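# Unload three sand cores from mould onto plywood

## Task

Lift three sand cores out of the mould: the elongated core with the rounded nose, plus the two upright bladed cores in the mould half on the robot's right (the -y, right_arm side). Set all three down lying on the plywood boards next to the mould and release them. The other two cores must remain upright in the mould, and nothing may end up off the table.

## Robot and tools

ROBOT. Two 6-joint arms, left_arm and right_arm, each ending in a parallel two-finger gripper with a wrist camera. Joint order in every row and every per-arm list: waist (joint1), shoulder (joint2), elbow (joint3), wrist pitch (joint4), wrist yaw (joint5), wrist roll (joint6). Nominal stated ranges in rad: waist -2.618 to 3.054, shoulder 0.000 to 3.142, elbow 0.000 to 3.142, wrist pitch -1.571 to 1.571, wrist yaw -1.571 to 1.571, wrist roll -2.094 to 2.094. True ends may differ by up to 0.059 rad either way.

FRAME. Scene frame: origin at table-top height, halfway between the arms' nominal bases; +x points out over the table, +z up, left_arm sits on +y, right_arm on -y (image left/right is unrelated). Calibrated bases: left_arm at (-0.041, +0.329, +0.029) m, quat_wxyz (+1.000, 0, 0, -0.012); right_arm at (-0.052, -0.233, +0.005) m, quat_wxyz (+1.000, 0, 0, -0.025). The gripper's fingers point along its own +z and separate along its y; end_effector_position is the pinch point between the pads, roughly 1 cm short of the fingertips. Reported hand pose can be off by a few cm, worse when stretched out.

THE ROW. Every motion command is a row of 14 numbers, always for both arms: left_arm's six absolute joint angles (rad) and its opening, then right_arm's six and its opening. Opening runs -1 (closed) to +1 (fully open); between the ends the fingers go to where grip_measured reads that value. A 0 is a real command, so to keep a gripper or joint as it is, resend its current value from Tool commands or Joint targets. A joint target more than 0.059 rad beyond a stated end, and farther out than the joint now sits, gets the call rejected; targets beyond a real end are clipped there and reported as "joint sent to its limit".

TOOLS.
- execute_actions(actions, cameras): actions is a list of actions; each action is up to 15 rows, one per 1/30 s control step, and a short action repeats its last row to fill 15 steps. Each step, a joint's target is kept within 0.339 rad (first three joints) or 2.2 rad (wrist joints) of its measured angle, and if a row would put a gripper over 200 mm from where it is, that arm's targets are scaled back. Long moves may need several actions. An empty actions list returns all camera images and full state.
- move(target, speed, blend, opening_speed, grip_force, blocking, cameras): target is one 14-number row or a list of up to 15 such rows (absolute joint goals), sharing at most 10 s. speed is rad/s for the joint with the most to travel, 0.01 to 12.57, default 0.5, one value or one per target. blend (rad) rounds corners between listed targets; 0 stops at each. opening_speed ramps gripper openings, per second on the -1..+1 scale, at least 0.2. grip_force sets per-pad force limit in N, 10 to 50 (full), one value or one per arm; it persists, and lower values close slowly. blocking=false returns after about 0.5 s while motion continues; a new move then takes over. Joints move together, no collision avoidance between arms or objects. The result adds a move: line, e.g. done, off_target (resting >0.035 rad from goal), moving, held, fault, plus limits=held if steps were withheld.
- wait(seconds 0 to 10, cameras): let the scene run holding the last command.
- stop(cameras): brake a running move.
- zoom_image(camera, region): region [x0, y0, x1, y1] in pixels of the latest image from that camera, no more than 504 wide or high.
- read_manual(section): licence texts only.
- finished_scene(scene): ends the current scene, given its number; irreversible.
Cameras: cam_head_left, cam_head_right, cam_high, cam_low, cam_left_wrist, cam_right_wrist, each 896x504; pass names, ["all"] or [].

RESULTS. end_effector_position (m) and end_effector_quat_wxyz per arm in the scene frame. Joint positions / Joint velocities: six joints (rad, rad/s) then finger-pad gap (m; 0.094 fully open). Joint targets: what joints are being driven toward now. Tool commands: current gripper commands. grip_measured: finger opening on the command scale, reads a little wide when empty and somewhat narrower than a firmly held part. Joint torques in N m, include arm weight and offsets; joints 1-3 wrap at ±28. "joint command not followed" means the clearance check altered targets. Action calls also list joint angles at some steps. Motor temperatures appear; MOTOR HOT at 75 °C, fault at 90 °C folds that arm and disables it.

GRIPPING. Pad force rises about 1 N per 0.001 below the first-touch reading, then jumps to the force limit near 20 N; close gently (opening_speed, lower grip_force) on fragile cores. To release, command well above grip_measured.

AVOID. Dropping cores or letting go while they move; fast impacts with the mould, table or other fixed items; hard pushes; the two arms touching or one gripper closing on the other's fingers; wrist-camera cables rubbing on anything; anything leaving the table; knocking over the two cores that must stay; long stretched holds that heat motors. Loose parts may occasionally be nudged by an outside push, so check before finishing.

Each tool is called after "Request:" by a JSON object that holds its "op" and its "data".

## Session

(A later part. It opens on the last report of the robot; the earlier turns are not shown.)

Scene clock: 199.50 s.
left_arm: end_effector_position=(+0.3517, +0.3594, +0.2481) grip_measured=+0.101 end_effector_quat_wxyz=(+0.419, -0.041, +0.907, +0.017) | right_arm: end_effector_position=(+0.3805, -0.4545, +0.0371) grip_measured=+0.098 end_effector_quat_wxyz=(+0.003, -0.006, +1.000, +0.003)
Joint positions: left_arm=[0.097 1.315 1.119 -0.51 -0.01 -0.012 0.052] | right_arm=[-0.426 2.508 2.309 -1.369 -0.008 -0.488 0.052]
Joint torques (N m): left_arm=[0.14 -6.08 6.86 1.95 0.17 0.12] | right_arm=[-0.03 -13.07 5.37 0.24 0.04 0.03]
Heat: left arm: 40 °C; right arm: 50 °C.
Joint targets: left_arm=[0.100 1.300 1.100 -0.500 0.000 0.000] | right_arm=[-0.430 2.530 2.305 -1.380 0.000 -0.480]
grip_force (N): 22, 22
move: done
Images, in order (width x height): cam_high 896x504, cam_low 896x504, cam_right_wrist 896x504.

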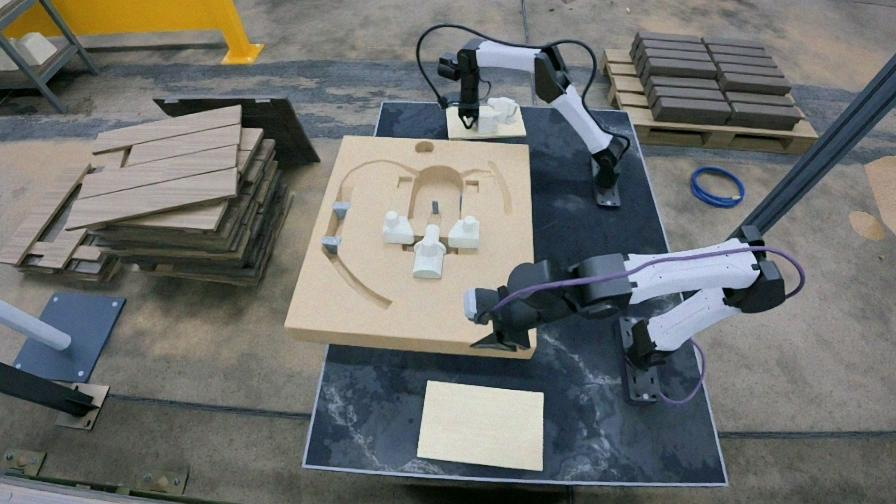

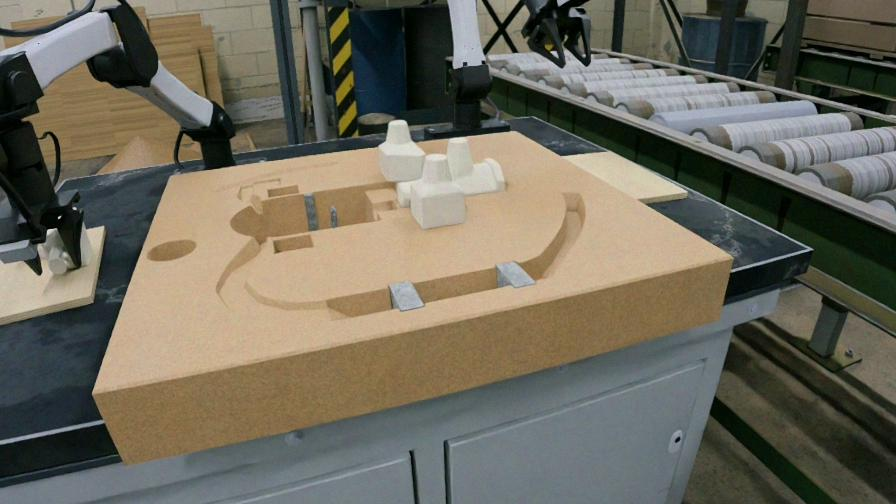

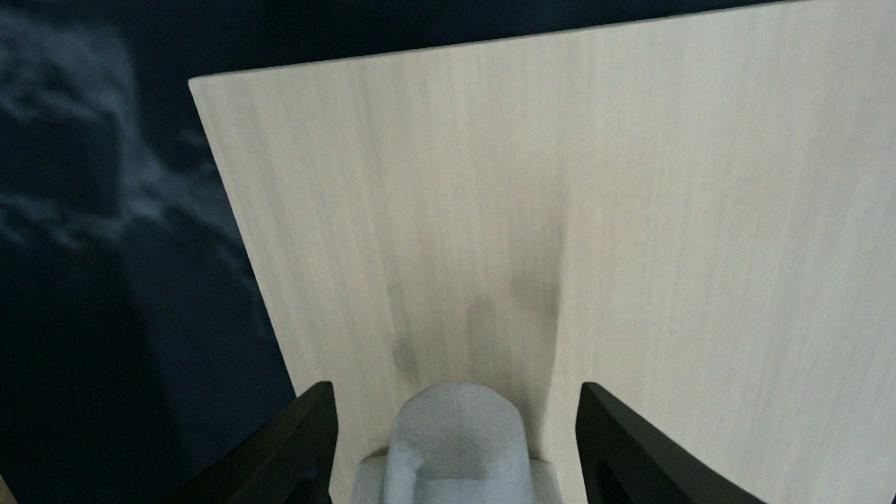

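Request:
{"op": "move", "data": {"target": [[0.1,1.3,1.1,-0.5,0.0,0.0,0.1,-0.43,2.545,2.50,-1.50,0.0,-0.48,0.1],[0.0,1.7,1.6,-0.8,0.3,0.4,0.1,-0.43,2.2,2.40,-1.3,0.0,-0.2,0.1],[-0.202,2.417,2.55,-1.30,0.696,0.988,0.1,-0.43,1.1,1.0,-0.6,0.0,0.0,0.1]], "speed": [0.2,0.5,0.7], "blend": [0.03,0.15,0], "cameras": ["all"]}}

Scene clock: 215.13 s.
left_arm: end_effector_position=(+0.4541, +0.1031, +0.2171) grip_measured=+0.101 end_effector_quat_wxyz=(+0.295, +0.575, +0.726, -0.235) | right_arm: end_effector_position=(+0.2502, -0.3873, +0.2246) grip_measured=+0.098 end_effector_quat_wxyz=(+0.398, +0.207, +0.888, -0.096)
Joint positions: left_arm=[-0.201 2.401 2.522 -1.288 0.68 0.972 0.052] | right_arm=[-0.426 1.114 1.008 -0.622 -0.008 -0.014 0.052]
Joint torques (N m): left_arm=[-0.18 -10.96 9.84 0.94 0.7 0.18] | right_arm=[-0.02 -4.89 6.01 1.77 0.06 0.05]
Heat: left arm: 40 °C; right arm: 50 °C.
Joint targets: left_arm=[-0.202 2.417 2.550 -1.300 0.696 0.988] | right_arm=[-0.430 1.100 1.000 -0.600 0.000 0.000]
grip_force (N): 22, 22
move: done

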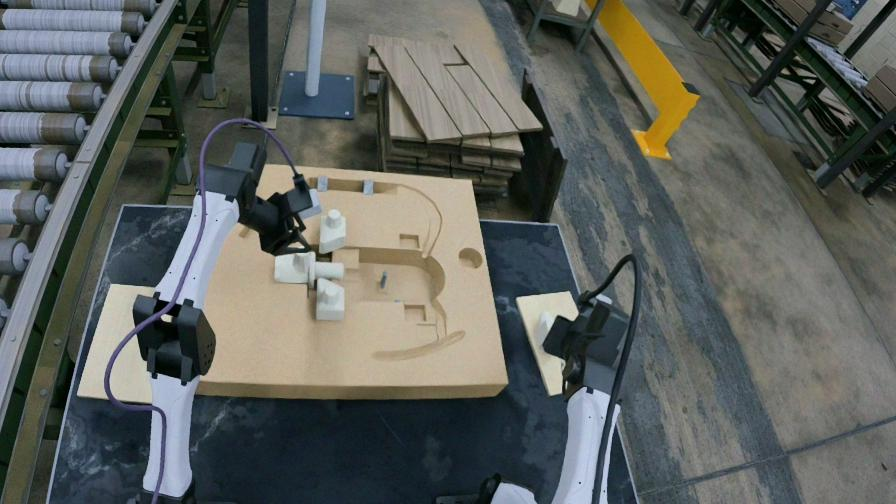

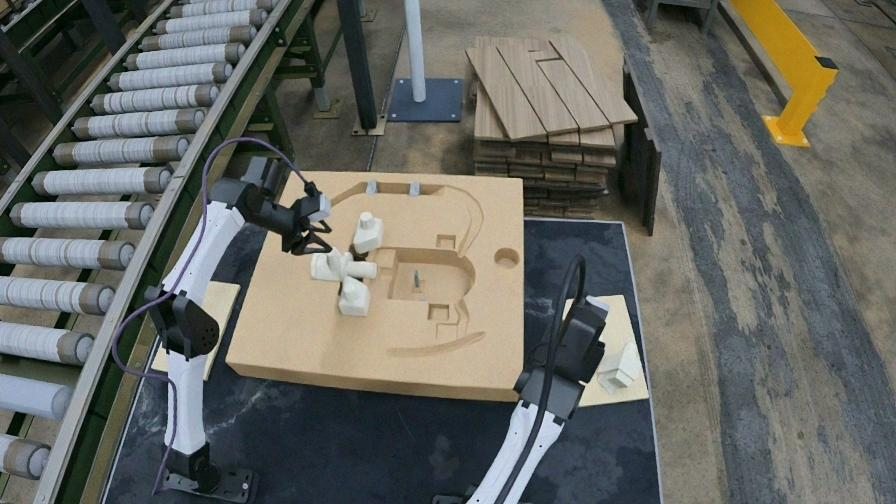

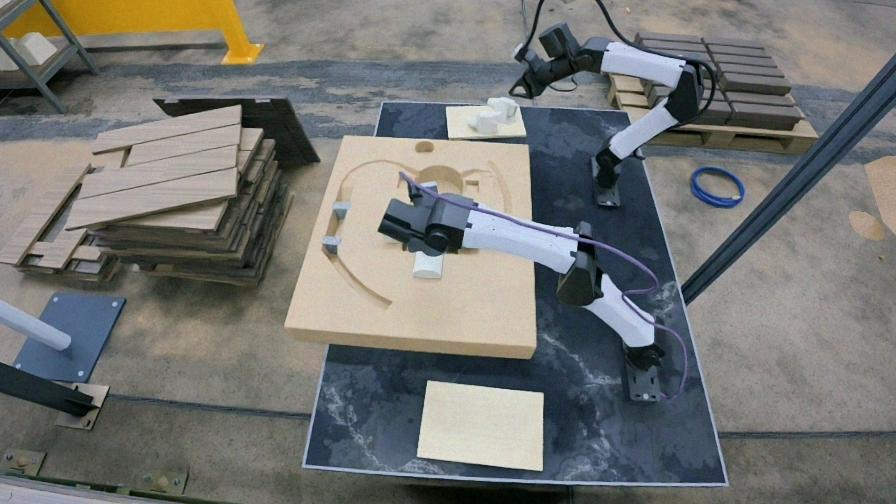

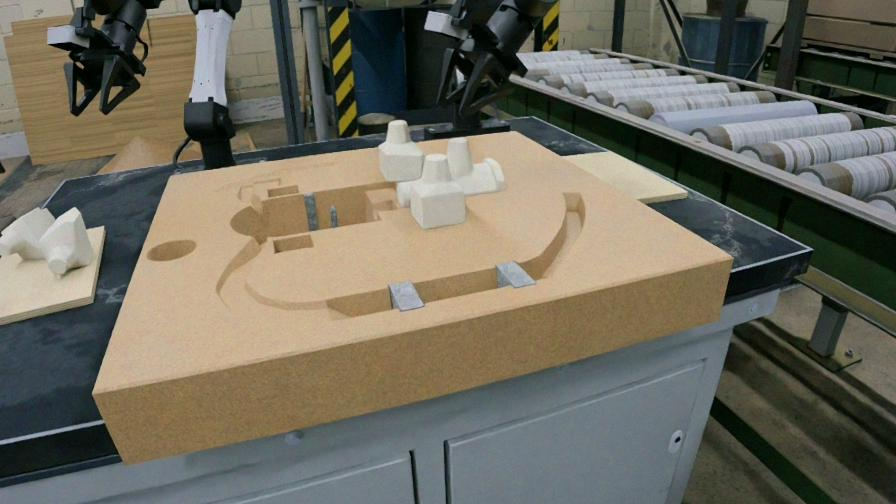

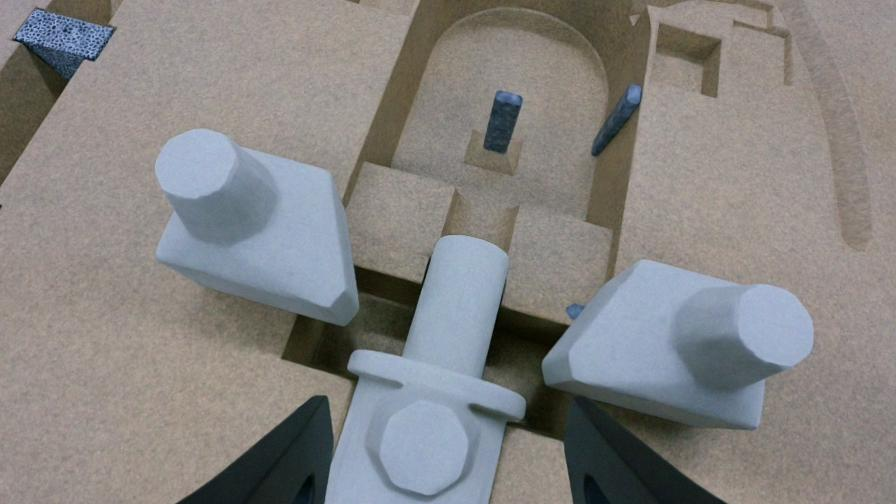

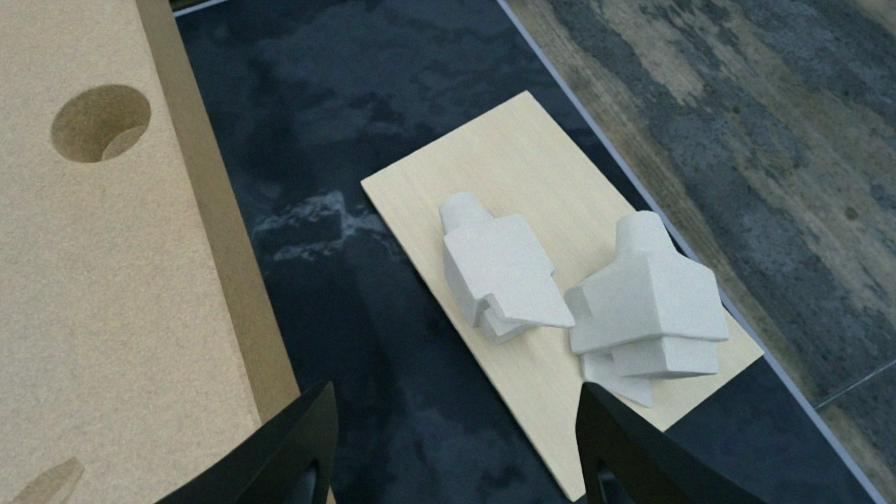

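Request:
{"op": "move", "data": {"target": [[-0.192,2.36,2.4,-1.18,0.696,0.988,0.1,-0.43,1.1,1.0,-0.6,0.0,0.0,0.1],[-0.192,2.318,2.216,-1.04,0.696,0.988,0.1,-0.43,1.1,1.0,-0.6,0.0,0.0,0.1]], "speed": 0.25, "blend": [0.03,0], "cameras": ["cam_left_wrist"]}}

Scene clock: 228.63 s.
left_arm: end_effector_position=(+0.4600, +0.1039, +0.1673) grip_measured=+0.101 end_effector_quat_wxyz=(+0.295, +0.574, +0.727, -0.236) | right_arm: end_effector_position=(+0.2502, -0.3873, +0.2247) grip_measured=+0.098 end_effector_quat_wxyz=(+0.398, +0.207, +0.888, -0.096)
Joint positions: left_arm=[-0.197 2.353 2.233 -1.05 0.682 0.973 0.052] | right_arm=[-0.426 1.114 1.008 -0.621 -0.008 -0.014 0.052]
Joint torques (N m): left_arm=[0.43 -15.35 6.26 1.11 0.65 0.16] | right_arm=[0.03 -4.86 6.01 1.81 0.1 0.08]
Motor temperatures (°C): left_arm=[23 47 42 36 22 22 25] | right_arm=[25 47 35 35 21 24 22]
Heat: left arm: 47 °C; right arm: 47 °C.
Joint targets: left_arm=[-0.192 2.318 2.216 -1.040 0.696 0.988] | right_arm=[-0.430 1.100 1.000 -0.600 0.000 0.000]
grip_force (N): 22, 22
move: done
Images, in order (width x height): cam_left_wrist 896x504.

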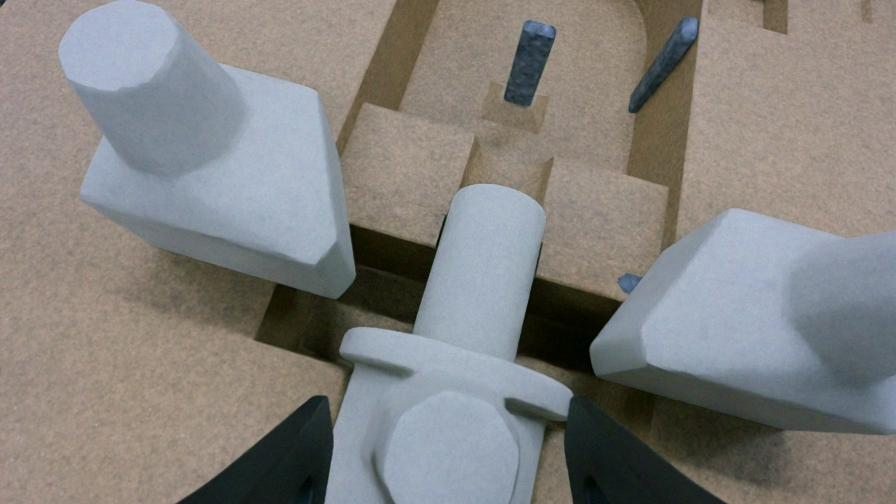

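Request:
{"op": "move", "data": {"target": [[-0.192,2.310,2.152,-0.985,0.696,0.988,0.1,-0.43,1.1,1.0,-0.6,0.0,0.0,0.1],[-0.192,2.310,2.152,-0.985,0.696,0.988,-0.6,-0.43,1.1,1.0,-0.6,0.0,0.0,0.1]], "speed": 0.2, "grip_force": 45, "opening_speed": 0.5, "cameras": ["cam_left_wrist"]}}

Scene clock: 234.57 s.
left_arm: end_effector_position=(+0.4602, +0.1038, +0.1535) grip_measured=-0.235 end_effector_quat_wxyz=(+0.295, +0.575, +0.726, -0.236) | right_arm: end_effector_position=(+0.2502, -0.3873, +0.2247) grip_measured=+0.098 end_effector_quat_wxyz=(+0.398, +0.207, +0.888, -0.096)
Joint positions: left_arm=[-0.197 2.347 2.169 -0.992 0.682 0.975 0.036] | right_arm=[-0.426 1.114 1.008 -0.621 -0.008 -0.014 0.052]
Joint torques (N m): left_arm=[0.42 -15.6 6.23 1.08 0.61 0.14] | right_arm=[0.06 -5 6.15 1.82 0.11 0.06]
Heat: left arm: 50 °C; right arm: 46 °C.
Joint targets: left_arm=[-0.192 2.310 2.152 -0.985 0.696 0.988] | right_arm=[-0.430 1.100 1.000 -0.600 0.000 0.000]
grip_force (N): 45, 45
move: off_target (left_arm); target 2's new numbers were sent with left_arm's shoulder 0.037 rad from that target; left_arm: the shoulder is farthest, 0.037 rad from its target
Images, in order (width x height): cam_left_wrist 896x504.

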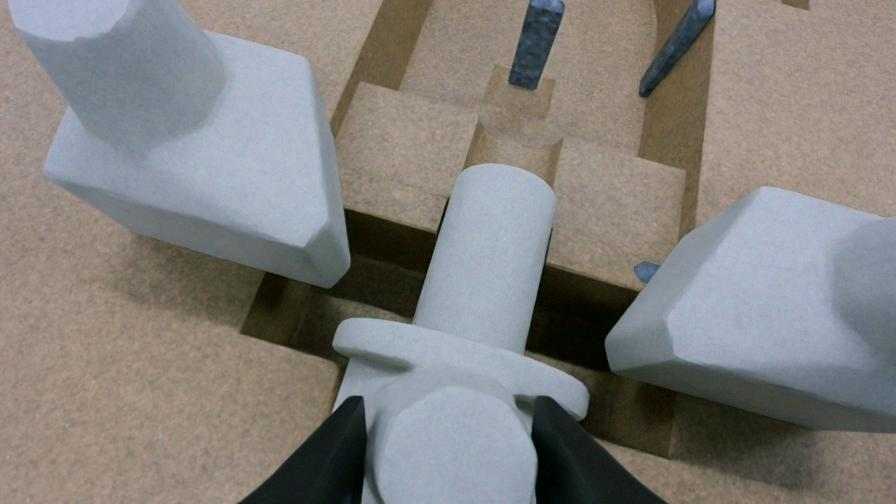

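Request:
{"op": "move", "data": {"target": [[-0.192,2.36,2.37,-1.095,0.71,0.988,-0.6,-0.43,1.1,1.0,-0.6,0.0,0.0,0.1],[-0.192,2.381,2.542,-1.225,0.73,0.988,-0.6,-0.43,1.1,1.0,-0.6,0.0,0.0,0.1]], "speed": 0.15, "blend": [0.03,0], "cameras": ["cam_left_wrist","cam_low"]}}

Request:
{"op": "zoom_image", "data": {"camera": "cam_low", "region": [340, 60, 560, 260]}}

Scene clock: 244.60 s.
left_arm: end_effector_position=(+0.4565, +0.1093, +0.2024) grip_measured=-0.236 end_effector_quat_wxyz=(+0.284, +0.576, +0.733, -0.224) | right_arm: end_effector_position=(+0.2502, -0.3873, +0.2247) grip_measured=+0.098 end_effector_quat_wxyz=(+0.398, +0.207, +0.888, -0.096)
Joint positions: left_arm=[-0.197 2.399 2.477 -1.266 0.649 0.982 0.036] | right_arm=[-0.426 1.114 1.008 -0.621 -0.008 -0.014 0.052]
Joint torques (N m): left_arm=[0.42 -13.93 13.27 1.39 1.31 0.08] | right_arm=[-0.05 -4.82 5.97 1.86 0.05 0.05]
Motor temperatures (°C): left_arm=[23 54 42 36 23 22 25] | right_arm=[25 44 35 36 21 24 22]
Heat: left arm: 54 °C; right arm: 44 °C.
Joint targets: left_arm=[-0.192 2.381 2.542 -1.225 0.730 0.988] | right_arm=[-0.430 1.100 1.000 -0.600 0.000 0.000]
grip_force (N): 45, 45
move: off_target (left_arm); left_arm: the wrist yaw is farthest, 0.081 rad from its target
Images, in order (width x height): cam_low 896x504, cam_left_wrist 896x504.

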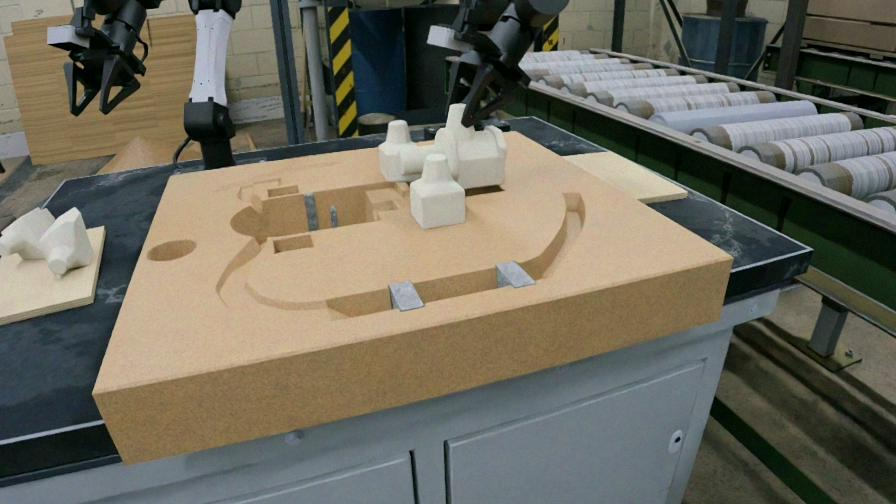

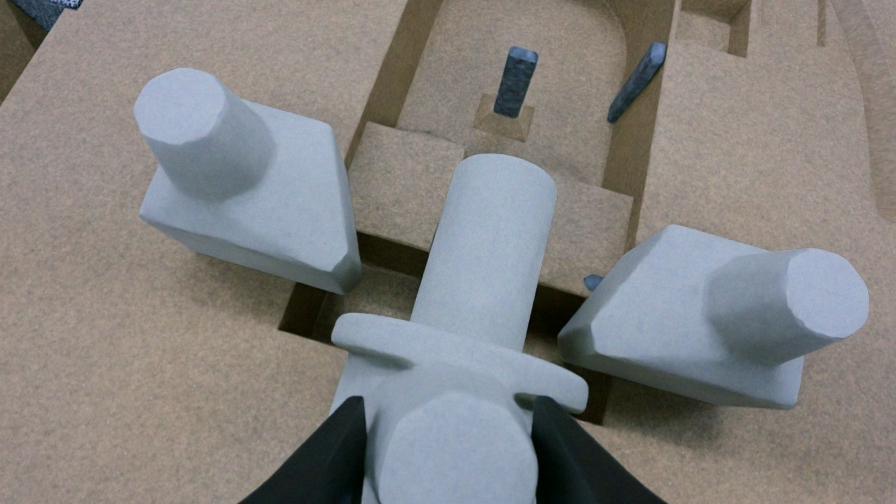

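Scaled by 2.291 from the camera's 896x504 image, which has a finer 1280x720 frame.

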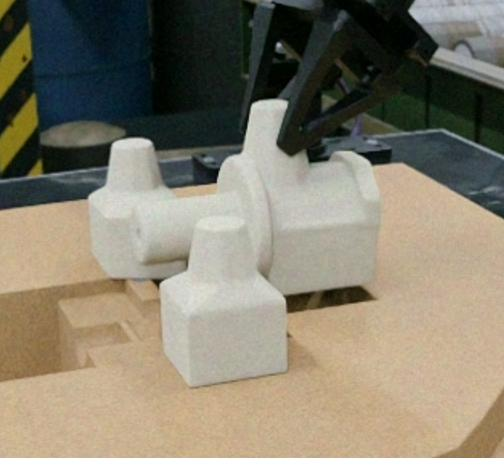

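Request:
{"op": "move", "data": {"target": [[-0.192,2.29,2.47,-1.22,0.73,0.988,-0.6,-0.43,1.1,1.0,-0.6,0.0,0.0,0.1],[0.0,2.08,2.16,-1.13,0.75,0.988,-0.6,-0.43,1.1,1.0,-0.6,0.0,0.0,0.1],[0.652,1.86,1.67,-0.86,0.76,0.988,-0.6,-0.43,1.1,1.0,-0.6,0.0,0.0,0.1]], "speed": [0.2,0.35,0.45], "blend": [0.05,0.1,0], "cameras": ["cam_left_wrist","cam_high","cam_low","cam_head_right"]}}

Request:
{"op": "zoom_image", "data": {"camera": "cam_high", "region": [380, 280, 640, 500]}}

Scene clock: 254.83 s.
left_arm: end_effector_position=(+0.3815, +0.5029, +0.1869) grip_measured=-0.236 end_effector_quat_wxyz=(+0.358, +0.224, +0.902, -0.094) | right_arm: end_effector_position=(+0.2502, -0.3873, +0.2247) grip_measured=+0.098 end_effector_quat_wxyz=(+0.398, +0.207, +0.888, -0.096)
Joint positions: left_arm=[0.654 1.932 1.663 -0.918 0.672 0.982 0.036] | right_arm=[-0.426 1.114 1.008 -0.621 -0.008 -0.014 0.052]
Joint torques (N m): left_arm=[-0.02 -15.56 8.35 1.61 1.4 0.08] | right_arm=[-0.08 -4.97 6.02 1.83 0.09 0.09]
Motor temperatures (°C): left_arm=[23 58 44 36 24 22 26] | right_arm=[25 43 35 37 21 24 22]
Heat: left arm: 58 °C; right arm: 43 °C.
Joint targets: left_arm=[0.652 1.860 1.670 -0.860 0.760 0.988] | right_arm=[-0.430 1.100 1.000 -0.600 0.000 0.000]
grip_force (N): 45, 45
move: off_target (left_arm); blend cut to 0.0455 rad at target 1; left_arm: the wrist yaw is farthest, 0.088 rad from its target
Images, in order (width x height): cam_head_right 896x504, cam_high 896x504, cam_low 896x504, cam_left_wrist 896x504.

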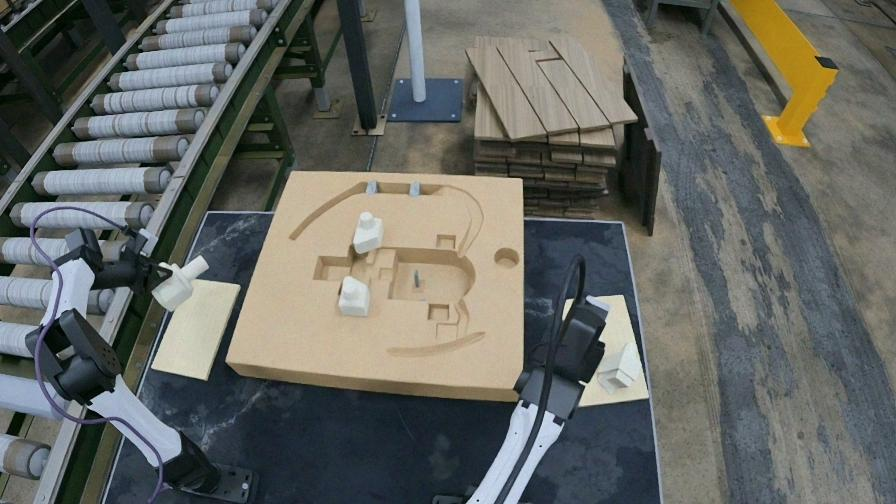

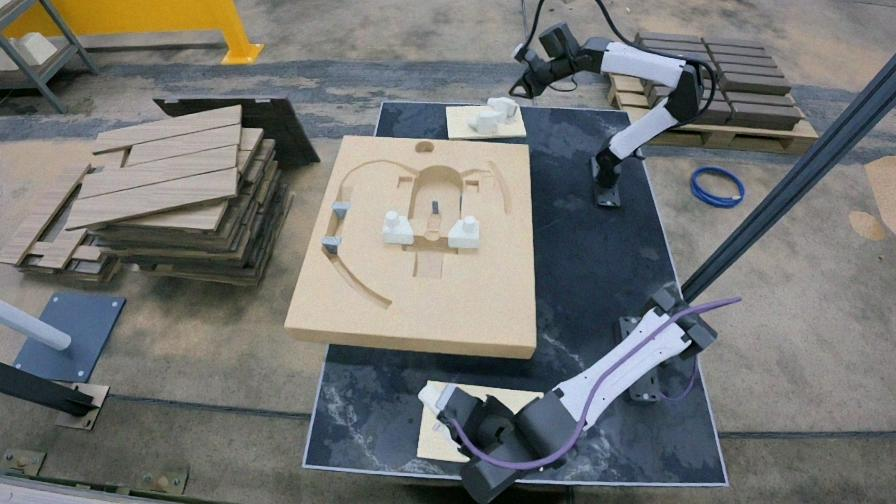

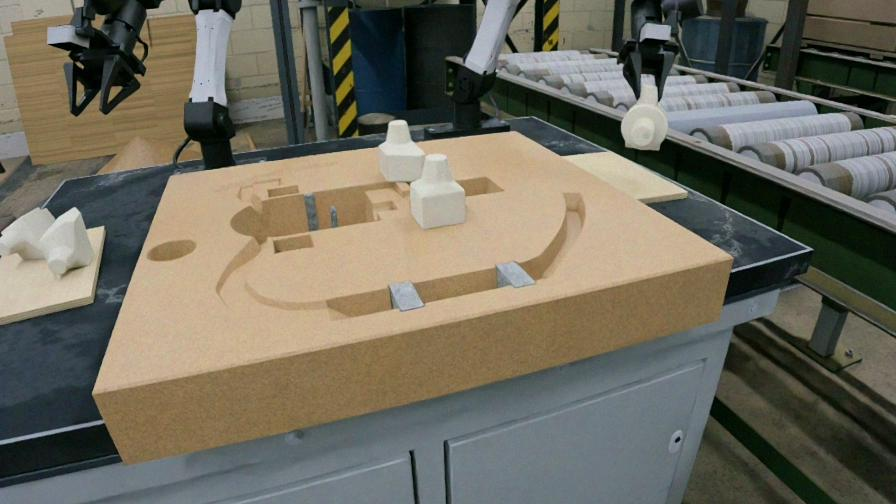

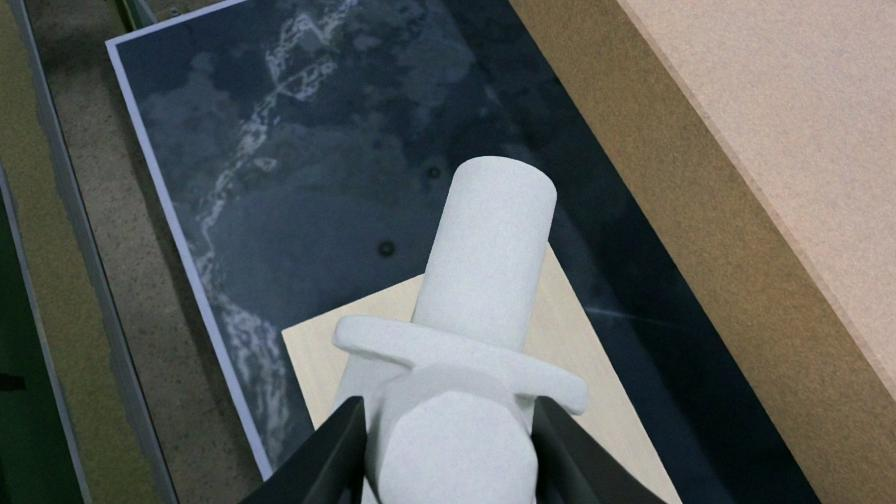

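Scaled by 1.938 from the camera's 896x504 image, which has a finer 1280x720 frame.

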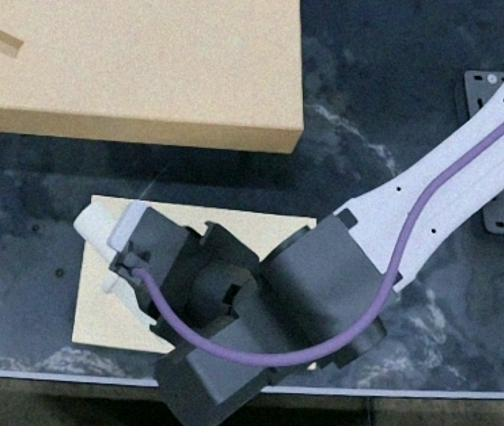

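Request:
{"op": "move", "data": {"target": [[0.652,1.80,1.39,-0.62,0.76,0.988,-0.6,-0.43,1.1,1.0,-0.6,0.0,0.0,0.1],[0.652,1.811,1.312,-0.54,0.765,0.988,-0.6,-0.43,1.1,1.0,-0.6,0.0,0.0,0.1]], "speed": [0.25,0.12], "blend": [0.02,0], "cameras": ["cam_left_wrist","cam_low"]}}

Request:
{"op": "zoom_image", "data": {"camera": "cam_low", "region": [540, 60, 720, 220]}}

Scene clock: 264.90 s.
left_arm: end_effector_position=(+0.3608, +0.4875, +0.1201) grip_measured=-0.236 end_effector_quat_wxyz=(+0.363, +0.226, +0.900, -0.089) | right_arm: end_effector_position=(+0.2502, -0.3873, +0.2247) grip_measured=+0.098 end_effector_quat_wxyz=(+0.398, +0.207, +0.888, -0.096)
Joint positions: left_arm=[0.654 1.87 1.304 -0.607 0.673 0.982 0.036] | right_arm=[-0.426 1.114 1.008 -0.621 -0.008 -0.014 0.052]
Joint torques (N m): left_arm=[-0.28 -13.74 8.17 1.68 1.43 0.07] | right_arm=[0.02 -4.96 6.17 1.84 0.07 0.06]
Motor temperatures (°C): left_arm=[23 62 44 37 24 22 26] | right_arm=[25 42 35 37 21 24 22]
Heat: left arm: 62 °C; right arm: 42 °C.
Joint targets: left_arm=[0.652 1.811 1.312 -0.540 0.765 0.988] | right_arm=[-0.430 1.100 1.000 -0.600 0.000 0.000]
grip_force (N): 45, 45
move: off_target (left_arm); left_arm: the wrist yaw is farthest, 0.092 rad from its target
Images, in order (width x height): cam_low 896x504, cam_left_wrist 896x504.

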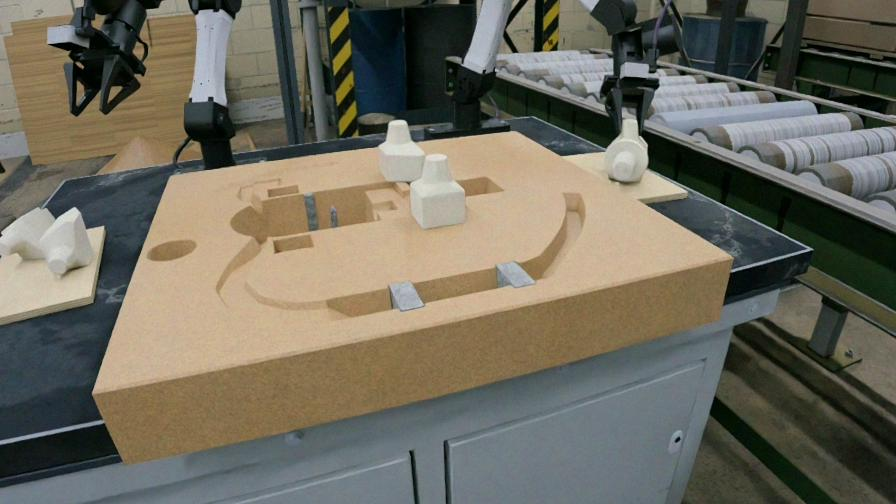

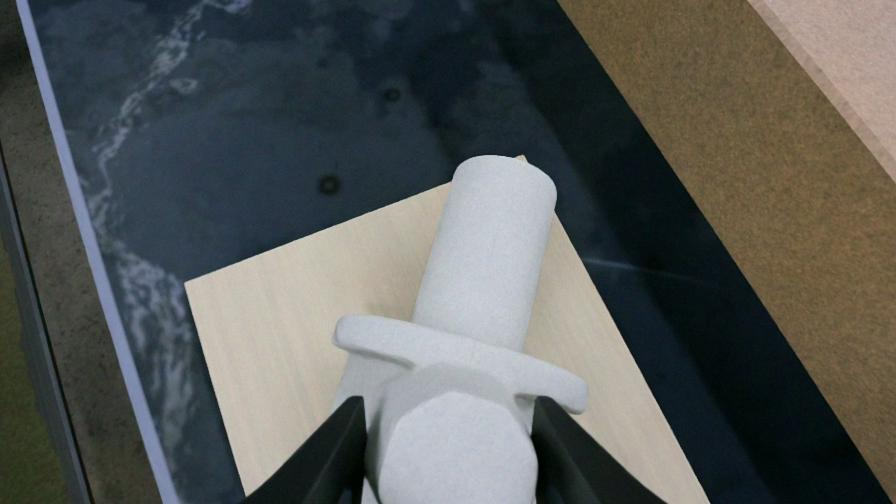

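Scaled by 2.800 from the camera's 896x504 image, which has a finer 1280x720 frame.

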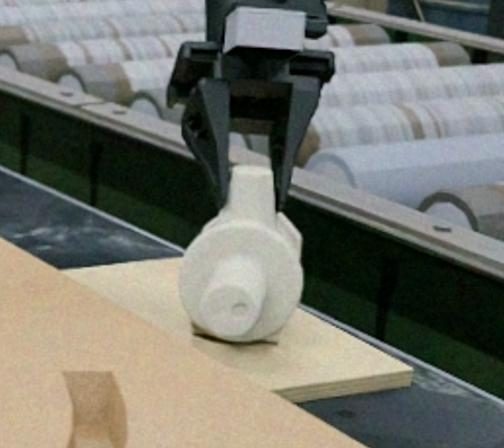

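Request:
{"op": "move", "data": {"target": [[0.652,1.815,1.285,-0.515,0.76,0.988,-0.6,-0.43,1.1,1.0,-0.6,0.0,0.0,0.1]], "speed": 0.08}}

Request:
{"op": "move", "data": {"target": [[0.652,1.819,1.26,-0.495,0.755,0.988,-0.6,-0.43,1.1,1.0,-0.6,0.0,0.0,0.1]], "speed": 0.08, "cameras": ["cam_low"]}}

Request:
{"op": "zoom_image", "data": {"camera": "cam_low", "region": [540, 60, 720, 220]}}

Scene clock: 270.70 s.
left_arm: end_effector_position=(+0.3622, +0.4857, +0.1183) grip_measured=-0.236 end_effector_quat_wxyz=(+0.372, +0.229, +0.895, -0.091) | right_arm: end_effector_position=(+0.2502, -0.3873, +0.2247) grip_measured=+0.098 end_effector_quat_wxyz=(+0.398, +0.207, +0.888, -0.096)
Joint positions: left_arm=[0.654 1.87 1.285 -0.575 0.69 0.982 0.036] | right_arm=[-0.426 1.114 1.008 -0.621 -0.008 -0.014 0.052]
Joint torques (N m): left_arm=[-0.25 -13.38 7.32 1.68 1.21 0.07] | right_arm=[0.03 -4.9 5.98 1.85 0.05 0.09]
Motor temperatures (°C): left_arm=[23 63 44 37 24 22 26] | right_arm=[25 41 35 37 21 24 22]
Heat: left arm: 63 °C; right arm: 41 °C.
Joint targets: left_arm=[0.652 1.815 1.285 -0.515 0.760 0.988] | right_arm=[-0.430 1.100 1.000 -0.600 0.000 0.000]
grip_force (N): 45, 45
move: off_target (left_arm); left_arm: the wrist yaw is farthest, 0.070 rad from its target

Scene clock: 271.50 s.
left_arm: end_effector_position=(+0.3625, +0.4844, +0.1181) grip_measured=-0.236 end_effector_quat_wxyz=(+0.379, +0.232, +0.892, -0.089) | right_arm: end_effector_position=(+0.2502, -0.3873, +0.2247) grip_measured=+0.098 end_effector_quat_wxyz=(+0.398, +0.207, +0.888, -0.096)
Joint positions: left_arm=[0.654 1.863 1.266 -0.549 0.7 0.982 0.036] | right_arm=[-0.426 1.114 1.008 -0.621 -0.008 -0.014 0.052]
Joint torques (N m): left_arm=[-0.29 -12.33 6.83 1.62 1.07 0.08] | right_arm=[0.01 -4.94 6.05 1.84 0.06 0.07]
Motor temperatures (°C): left_arm=[23 63 44 37 24 22 26] | right_arm=[25 41 35 37 21 24 22]
Heat: left arm: 63 °C; right arm: 41 °C.
Joint targets: left_arm=[0.652 1.819 1.260 -0.495 0.755 0.988] | right_arm=[-0.430 1.100 1.000 -0.600 0.000 0.000]
grip_force (N): 45, 45
move: off_target (left_arm); left_arm: the wrist yaw is farthest, 0.055 rad from its target
Images, in order (width x height): cam_low 896x504.

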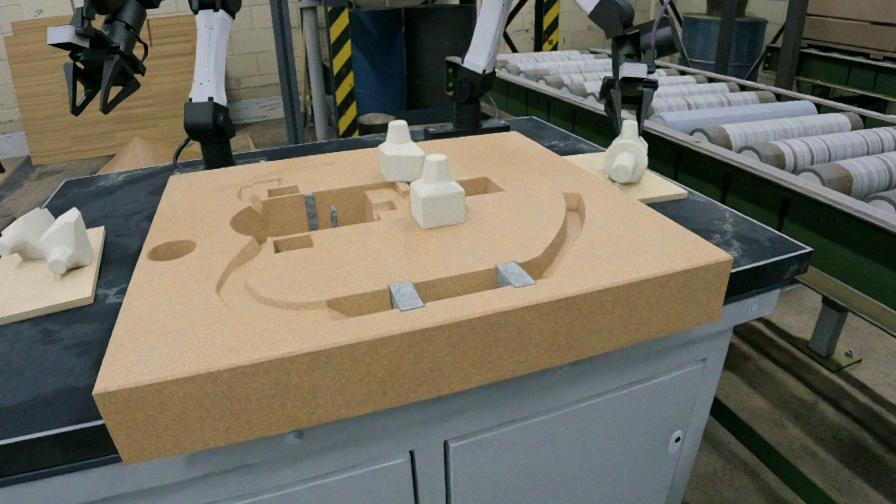

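Scaled by 2.800 from the camera's 896x504 image, which has a finer 1280x720 frame.

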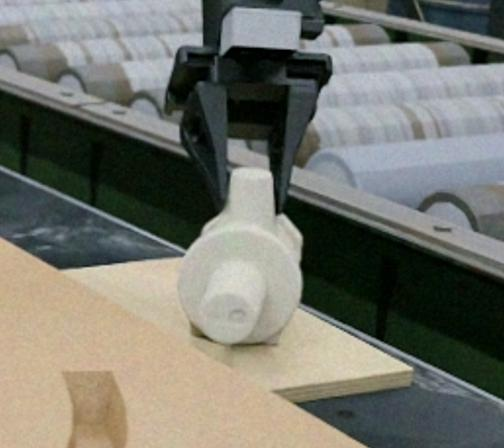

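Request:
{"op": "move", "data": {"target": [[0.652,1.828,1.25,-0.505,0.74,0.988,-0.6,-0.43,1.1,1.0,-0.6,0.0,0.0,0.1],[0.652,1.828,1.25,-0.505,0.74,0.988,0.15,-0.43,1.1,1.0,-0.6,0.0,0.0,0.1]], "speed": 0.08, "opening_speed": 0.3, "cameras": ["cam_low","cam_left_wrist"]}}

Request:
{"op": "zoom_image", "data": {"camera": "cam_low", "region": [540, 60, 720, 220]}}

Scene clock: 278.90 s.
left_arm: end_effector_position=(+0.3675, +0.4842, +0.1267) grip_measured=+0.148 end_effector_quat_wxyz=(+0.397, +0.239, +0.882, -0.083) | right_arm: end_effector_position=(+0.2502, -0.3873, +0.2247) grip_measured=+0.098 end_effector_quat_wxyz=(+0.398, +0.207, +0.888, -0.096)
Joint positions: left_arm=[0.654 1.852 1.262 -0.517 0.723 0.982 0.054] | right_arm=[-0.426 1.114 1.008 -0.621 -0.008 -0.014 0.052]
Joint torques (N m): left_arm=[-0.29 -10.61 6.38 1.25 0.65 0.07] | right_arm=[-0.01 -4.83 6.04 1.82 0.05 0.11]
Motor temperatures (°C): left_arm=[23 64 42 37 24 22 26] | right_arm=[25 41 35 38 21 24 22]
Heat: left arm: 64 °C; right arm: 41 °C.
Joint targets: left_arm=[0.652 1.828 1.250 -0.505 0.740 0.988] | right_arm=[-0.430 1.100 1.000 -0.600 0.000 0.000]
grip_force (N): 45, 45
move: done; target 2's new numbers were sent with left_arm's wrist pitch 0.038 rad from that target
Images, in order (width x height): cam_low 896x504, cam_left_wrist 896x504.

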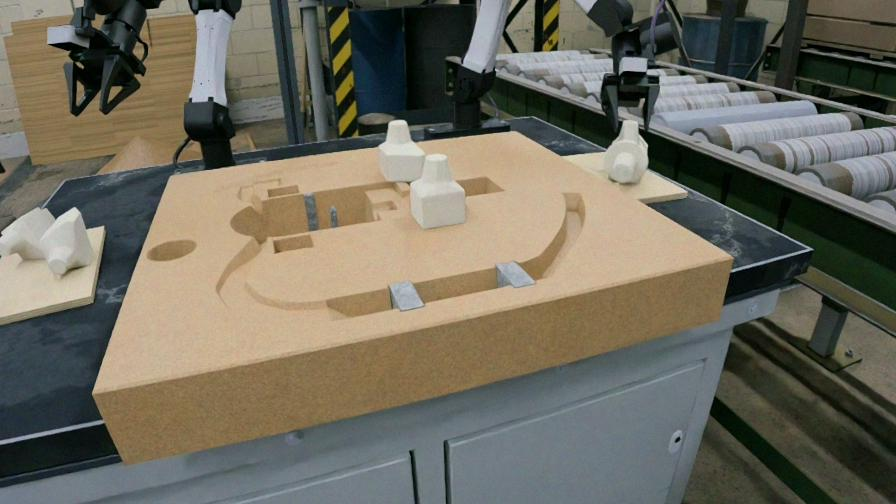

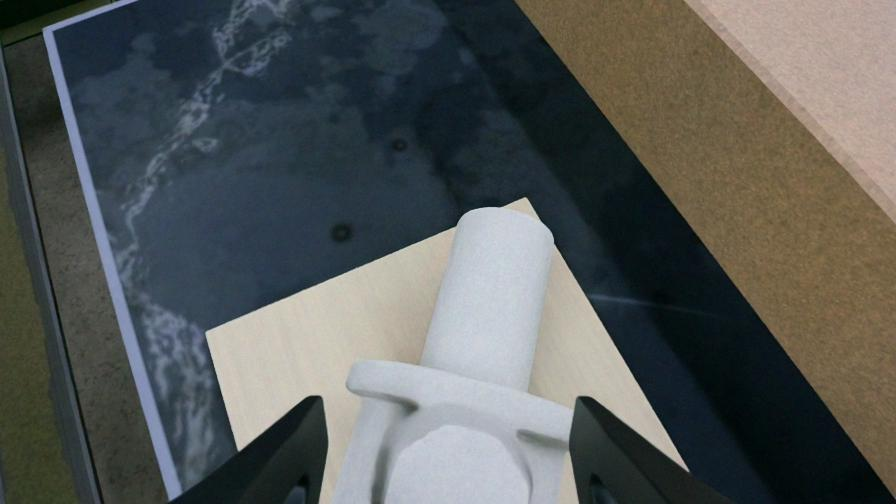

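Scaled by 2.800 from the camera's 896x504 image, which has a finer 1280x720 frame.

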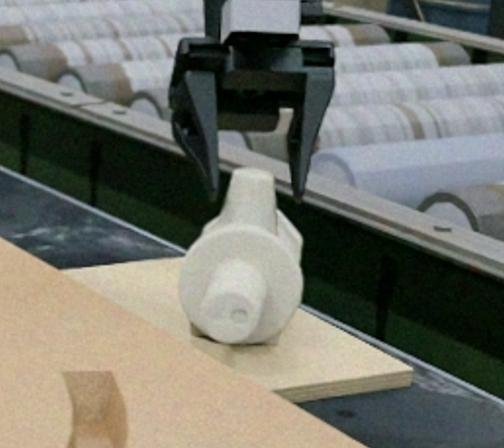

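Released. Raise and verify.

Request:
{"op": "move", "data": {"target": [[0.652,1.80,1.60,-0.84,0.73,0.988,0.3,-0.43,1.1,1.0,-0.6,0.0,0.0,0.1],[0.5,1.2,0.95,-0.44,0.1,0.1,0.3,-0.43,1.1,1.0,-0.6,0.0,0.0,0.1]], "speed": [0.3,0.8], "blend": [0.02,0], "cameras": ["cam_head_left","cam_head_right","cam_high","cam_low","cam_left_wrist"]}}

Scene clock: 286.20 s.
left_arm: end_effector_position=(+0.2959, +0.4815, +0.2311) grip_measured=+0.299 end_effector_quat_wxyz=(+0.421, -0.142, +0.893, +0.073) | right_arm: end_effector_position=(+0.2502, -0.3873, +0.2247) grip_measured=+0.098 end_effector_quat_wxyz=(+0.398, +0.207, +0.888, -0.096)
Joint positions: left_arm=[0.505 1.212 0.969 -0.45 0.118 0.112 0.061] | right_arm=[-0.426 1.114 1.008 -0.621 -0.008 -0.014 0.052]
Joint torques (N m): left_arm=[-0.54 -5.04 6.82 1.93 0.01 -0.07] | right_arm=[-0.09 -4.9 6.04 1.81 0.09 0.04]
Motor temperatures (°C): left_arm=[23 63 42 37 24 22 26] | right_arm=[25 40 35 38 21 24 22]
Heat: left arm: 63 °C; right arm: 40 °C.
Joint targets: left_arm=[0.500 1.200 0.950 -0.440 0.100 0.100] | right_arm=[-0.430 1.100 1.000 -0.600 0.000 0.000]
grip_force (N): 45, 45
move: done
Images, in order (width x height): cam_head_left 896x504, cam_head_right 896x504, cam_high 896x504, cam_low 896x504, cam_left_wrist 896x504.

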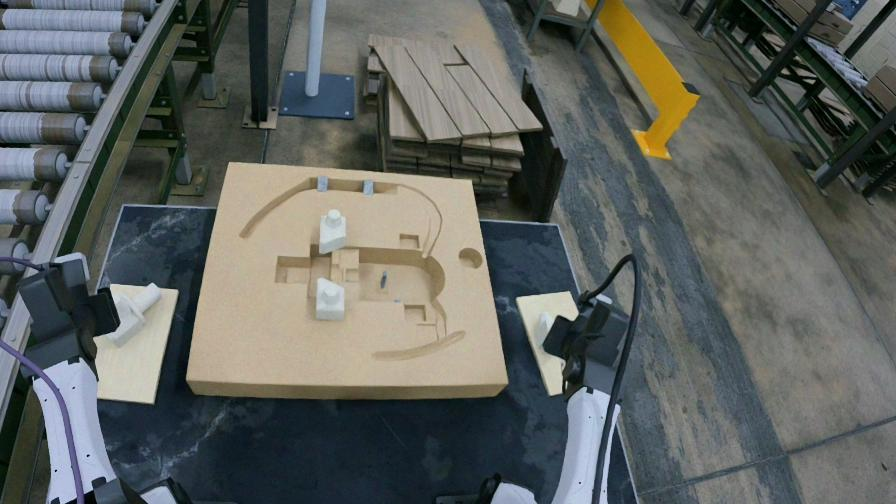

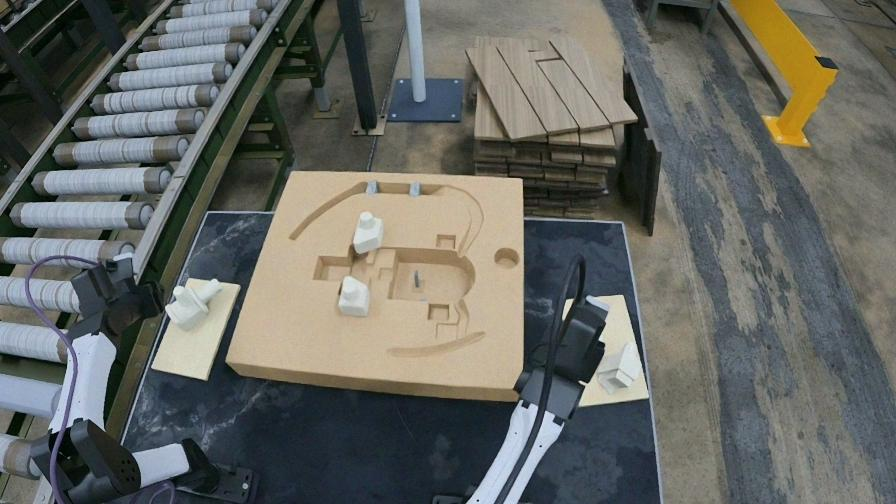

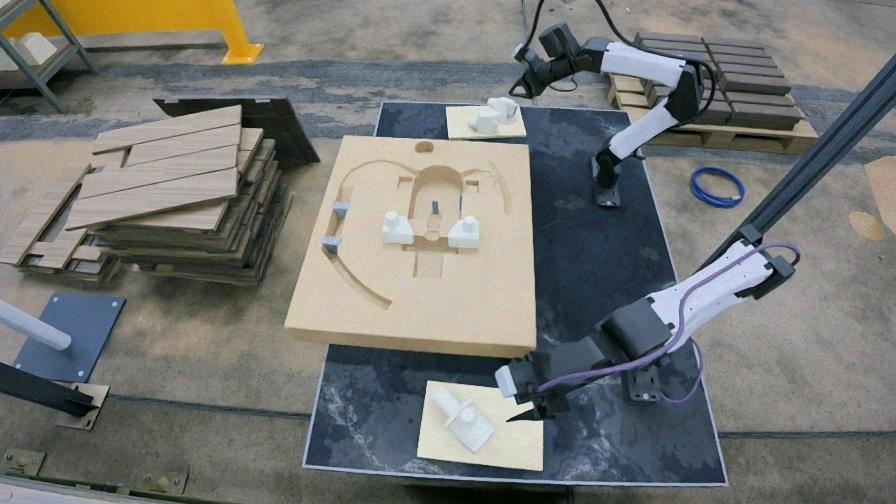

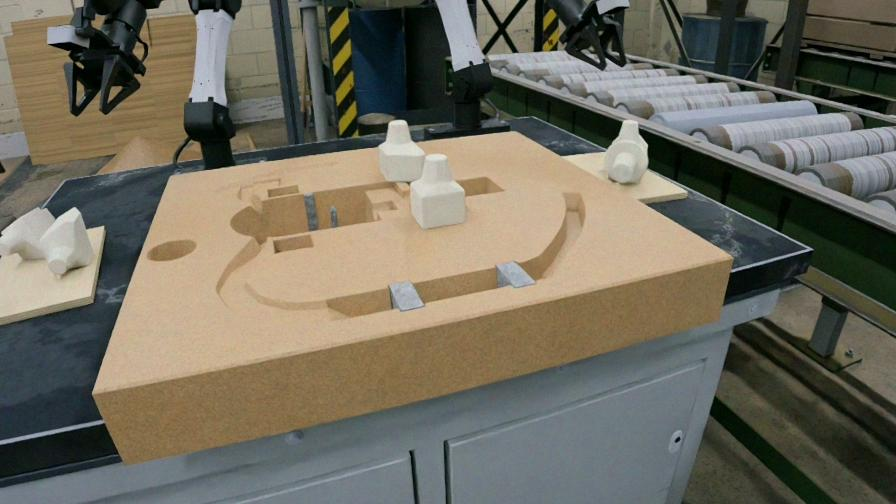

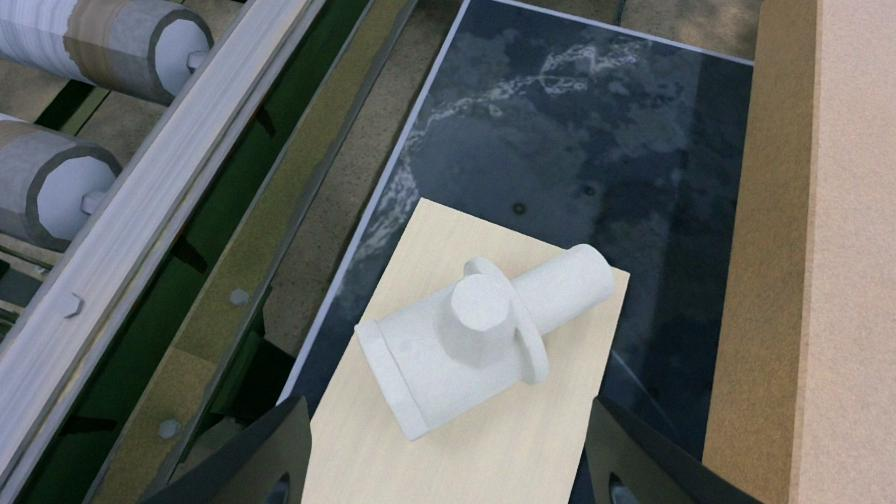

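Request:
{"op": "finished_scene", "data": {"scene": 2}}

The scene is finished: the task was done.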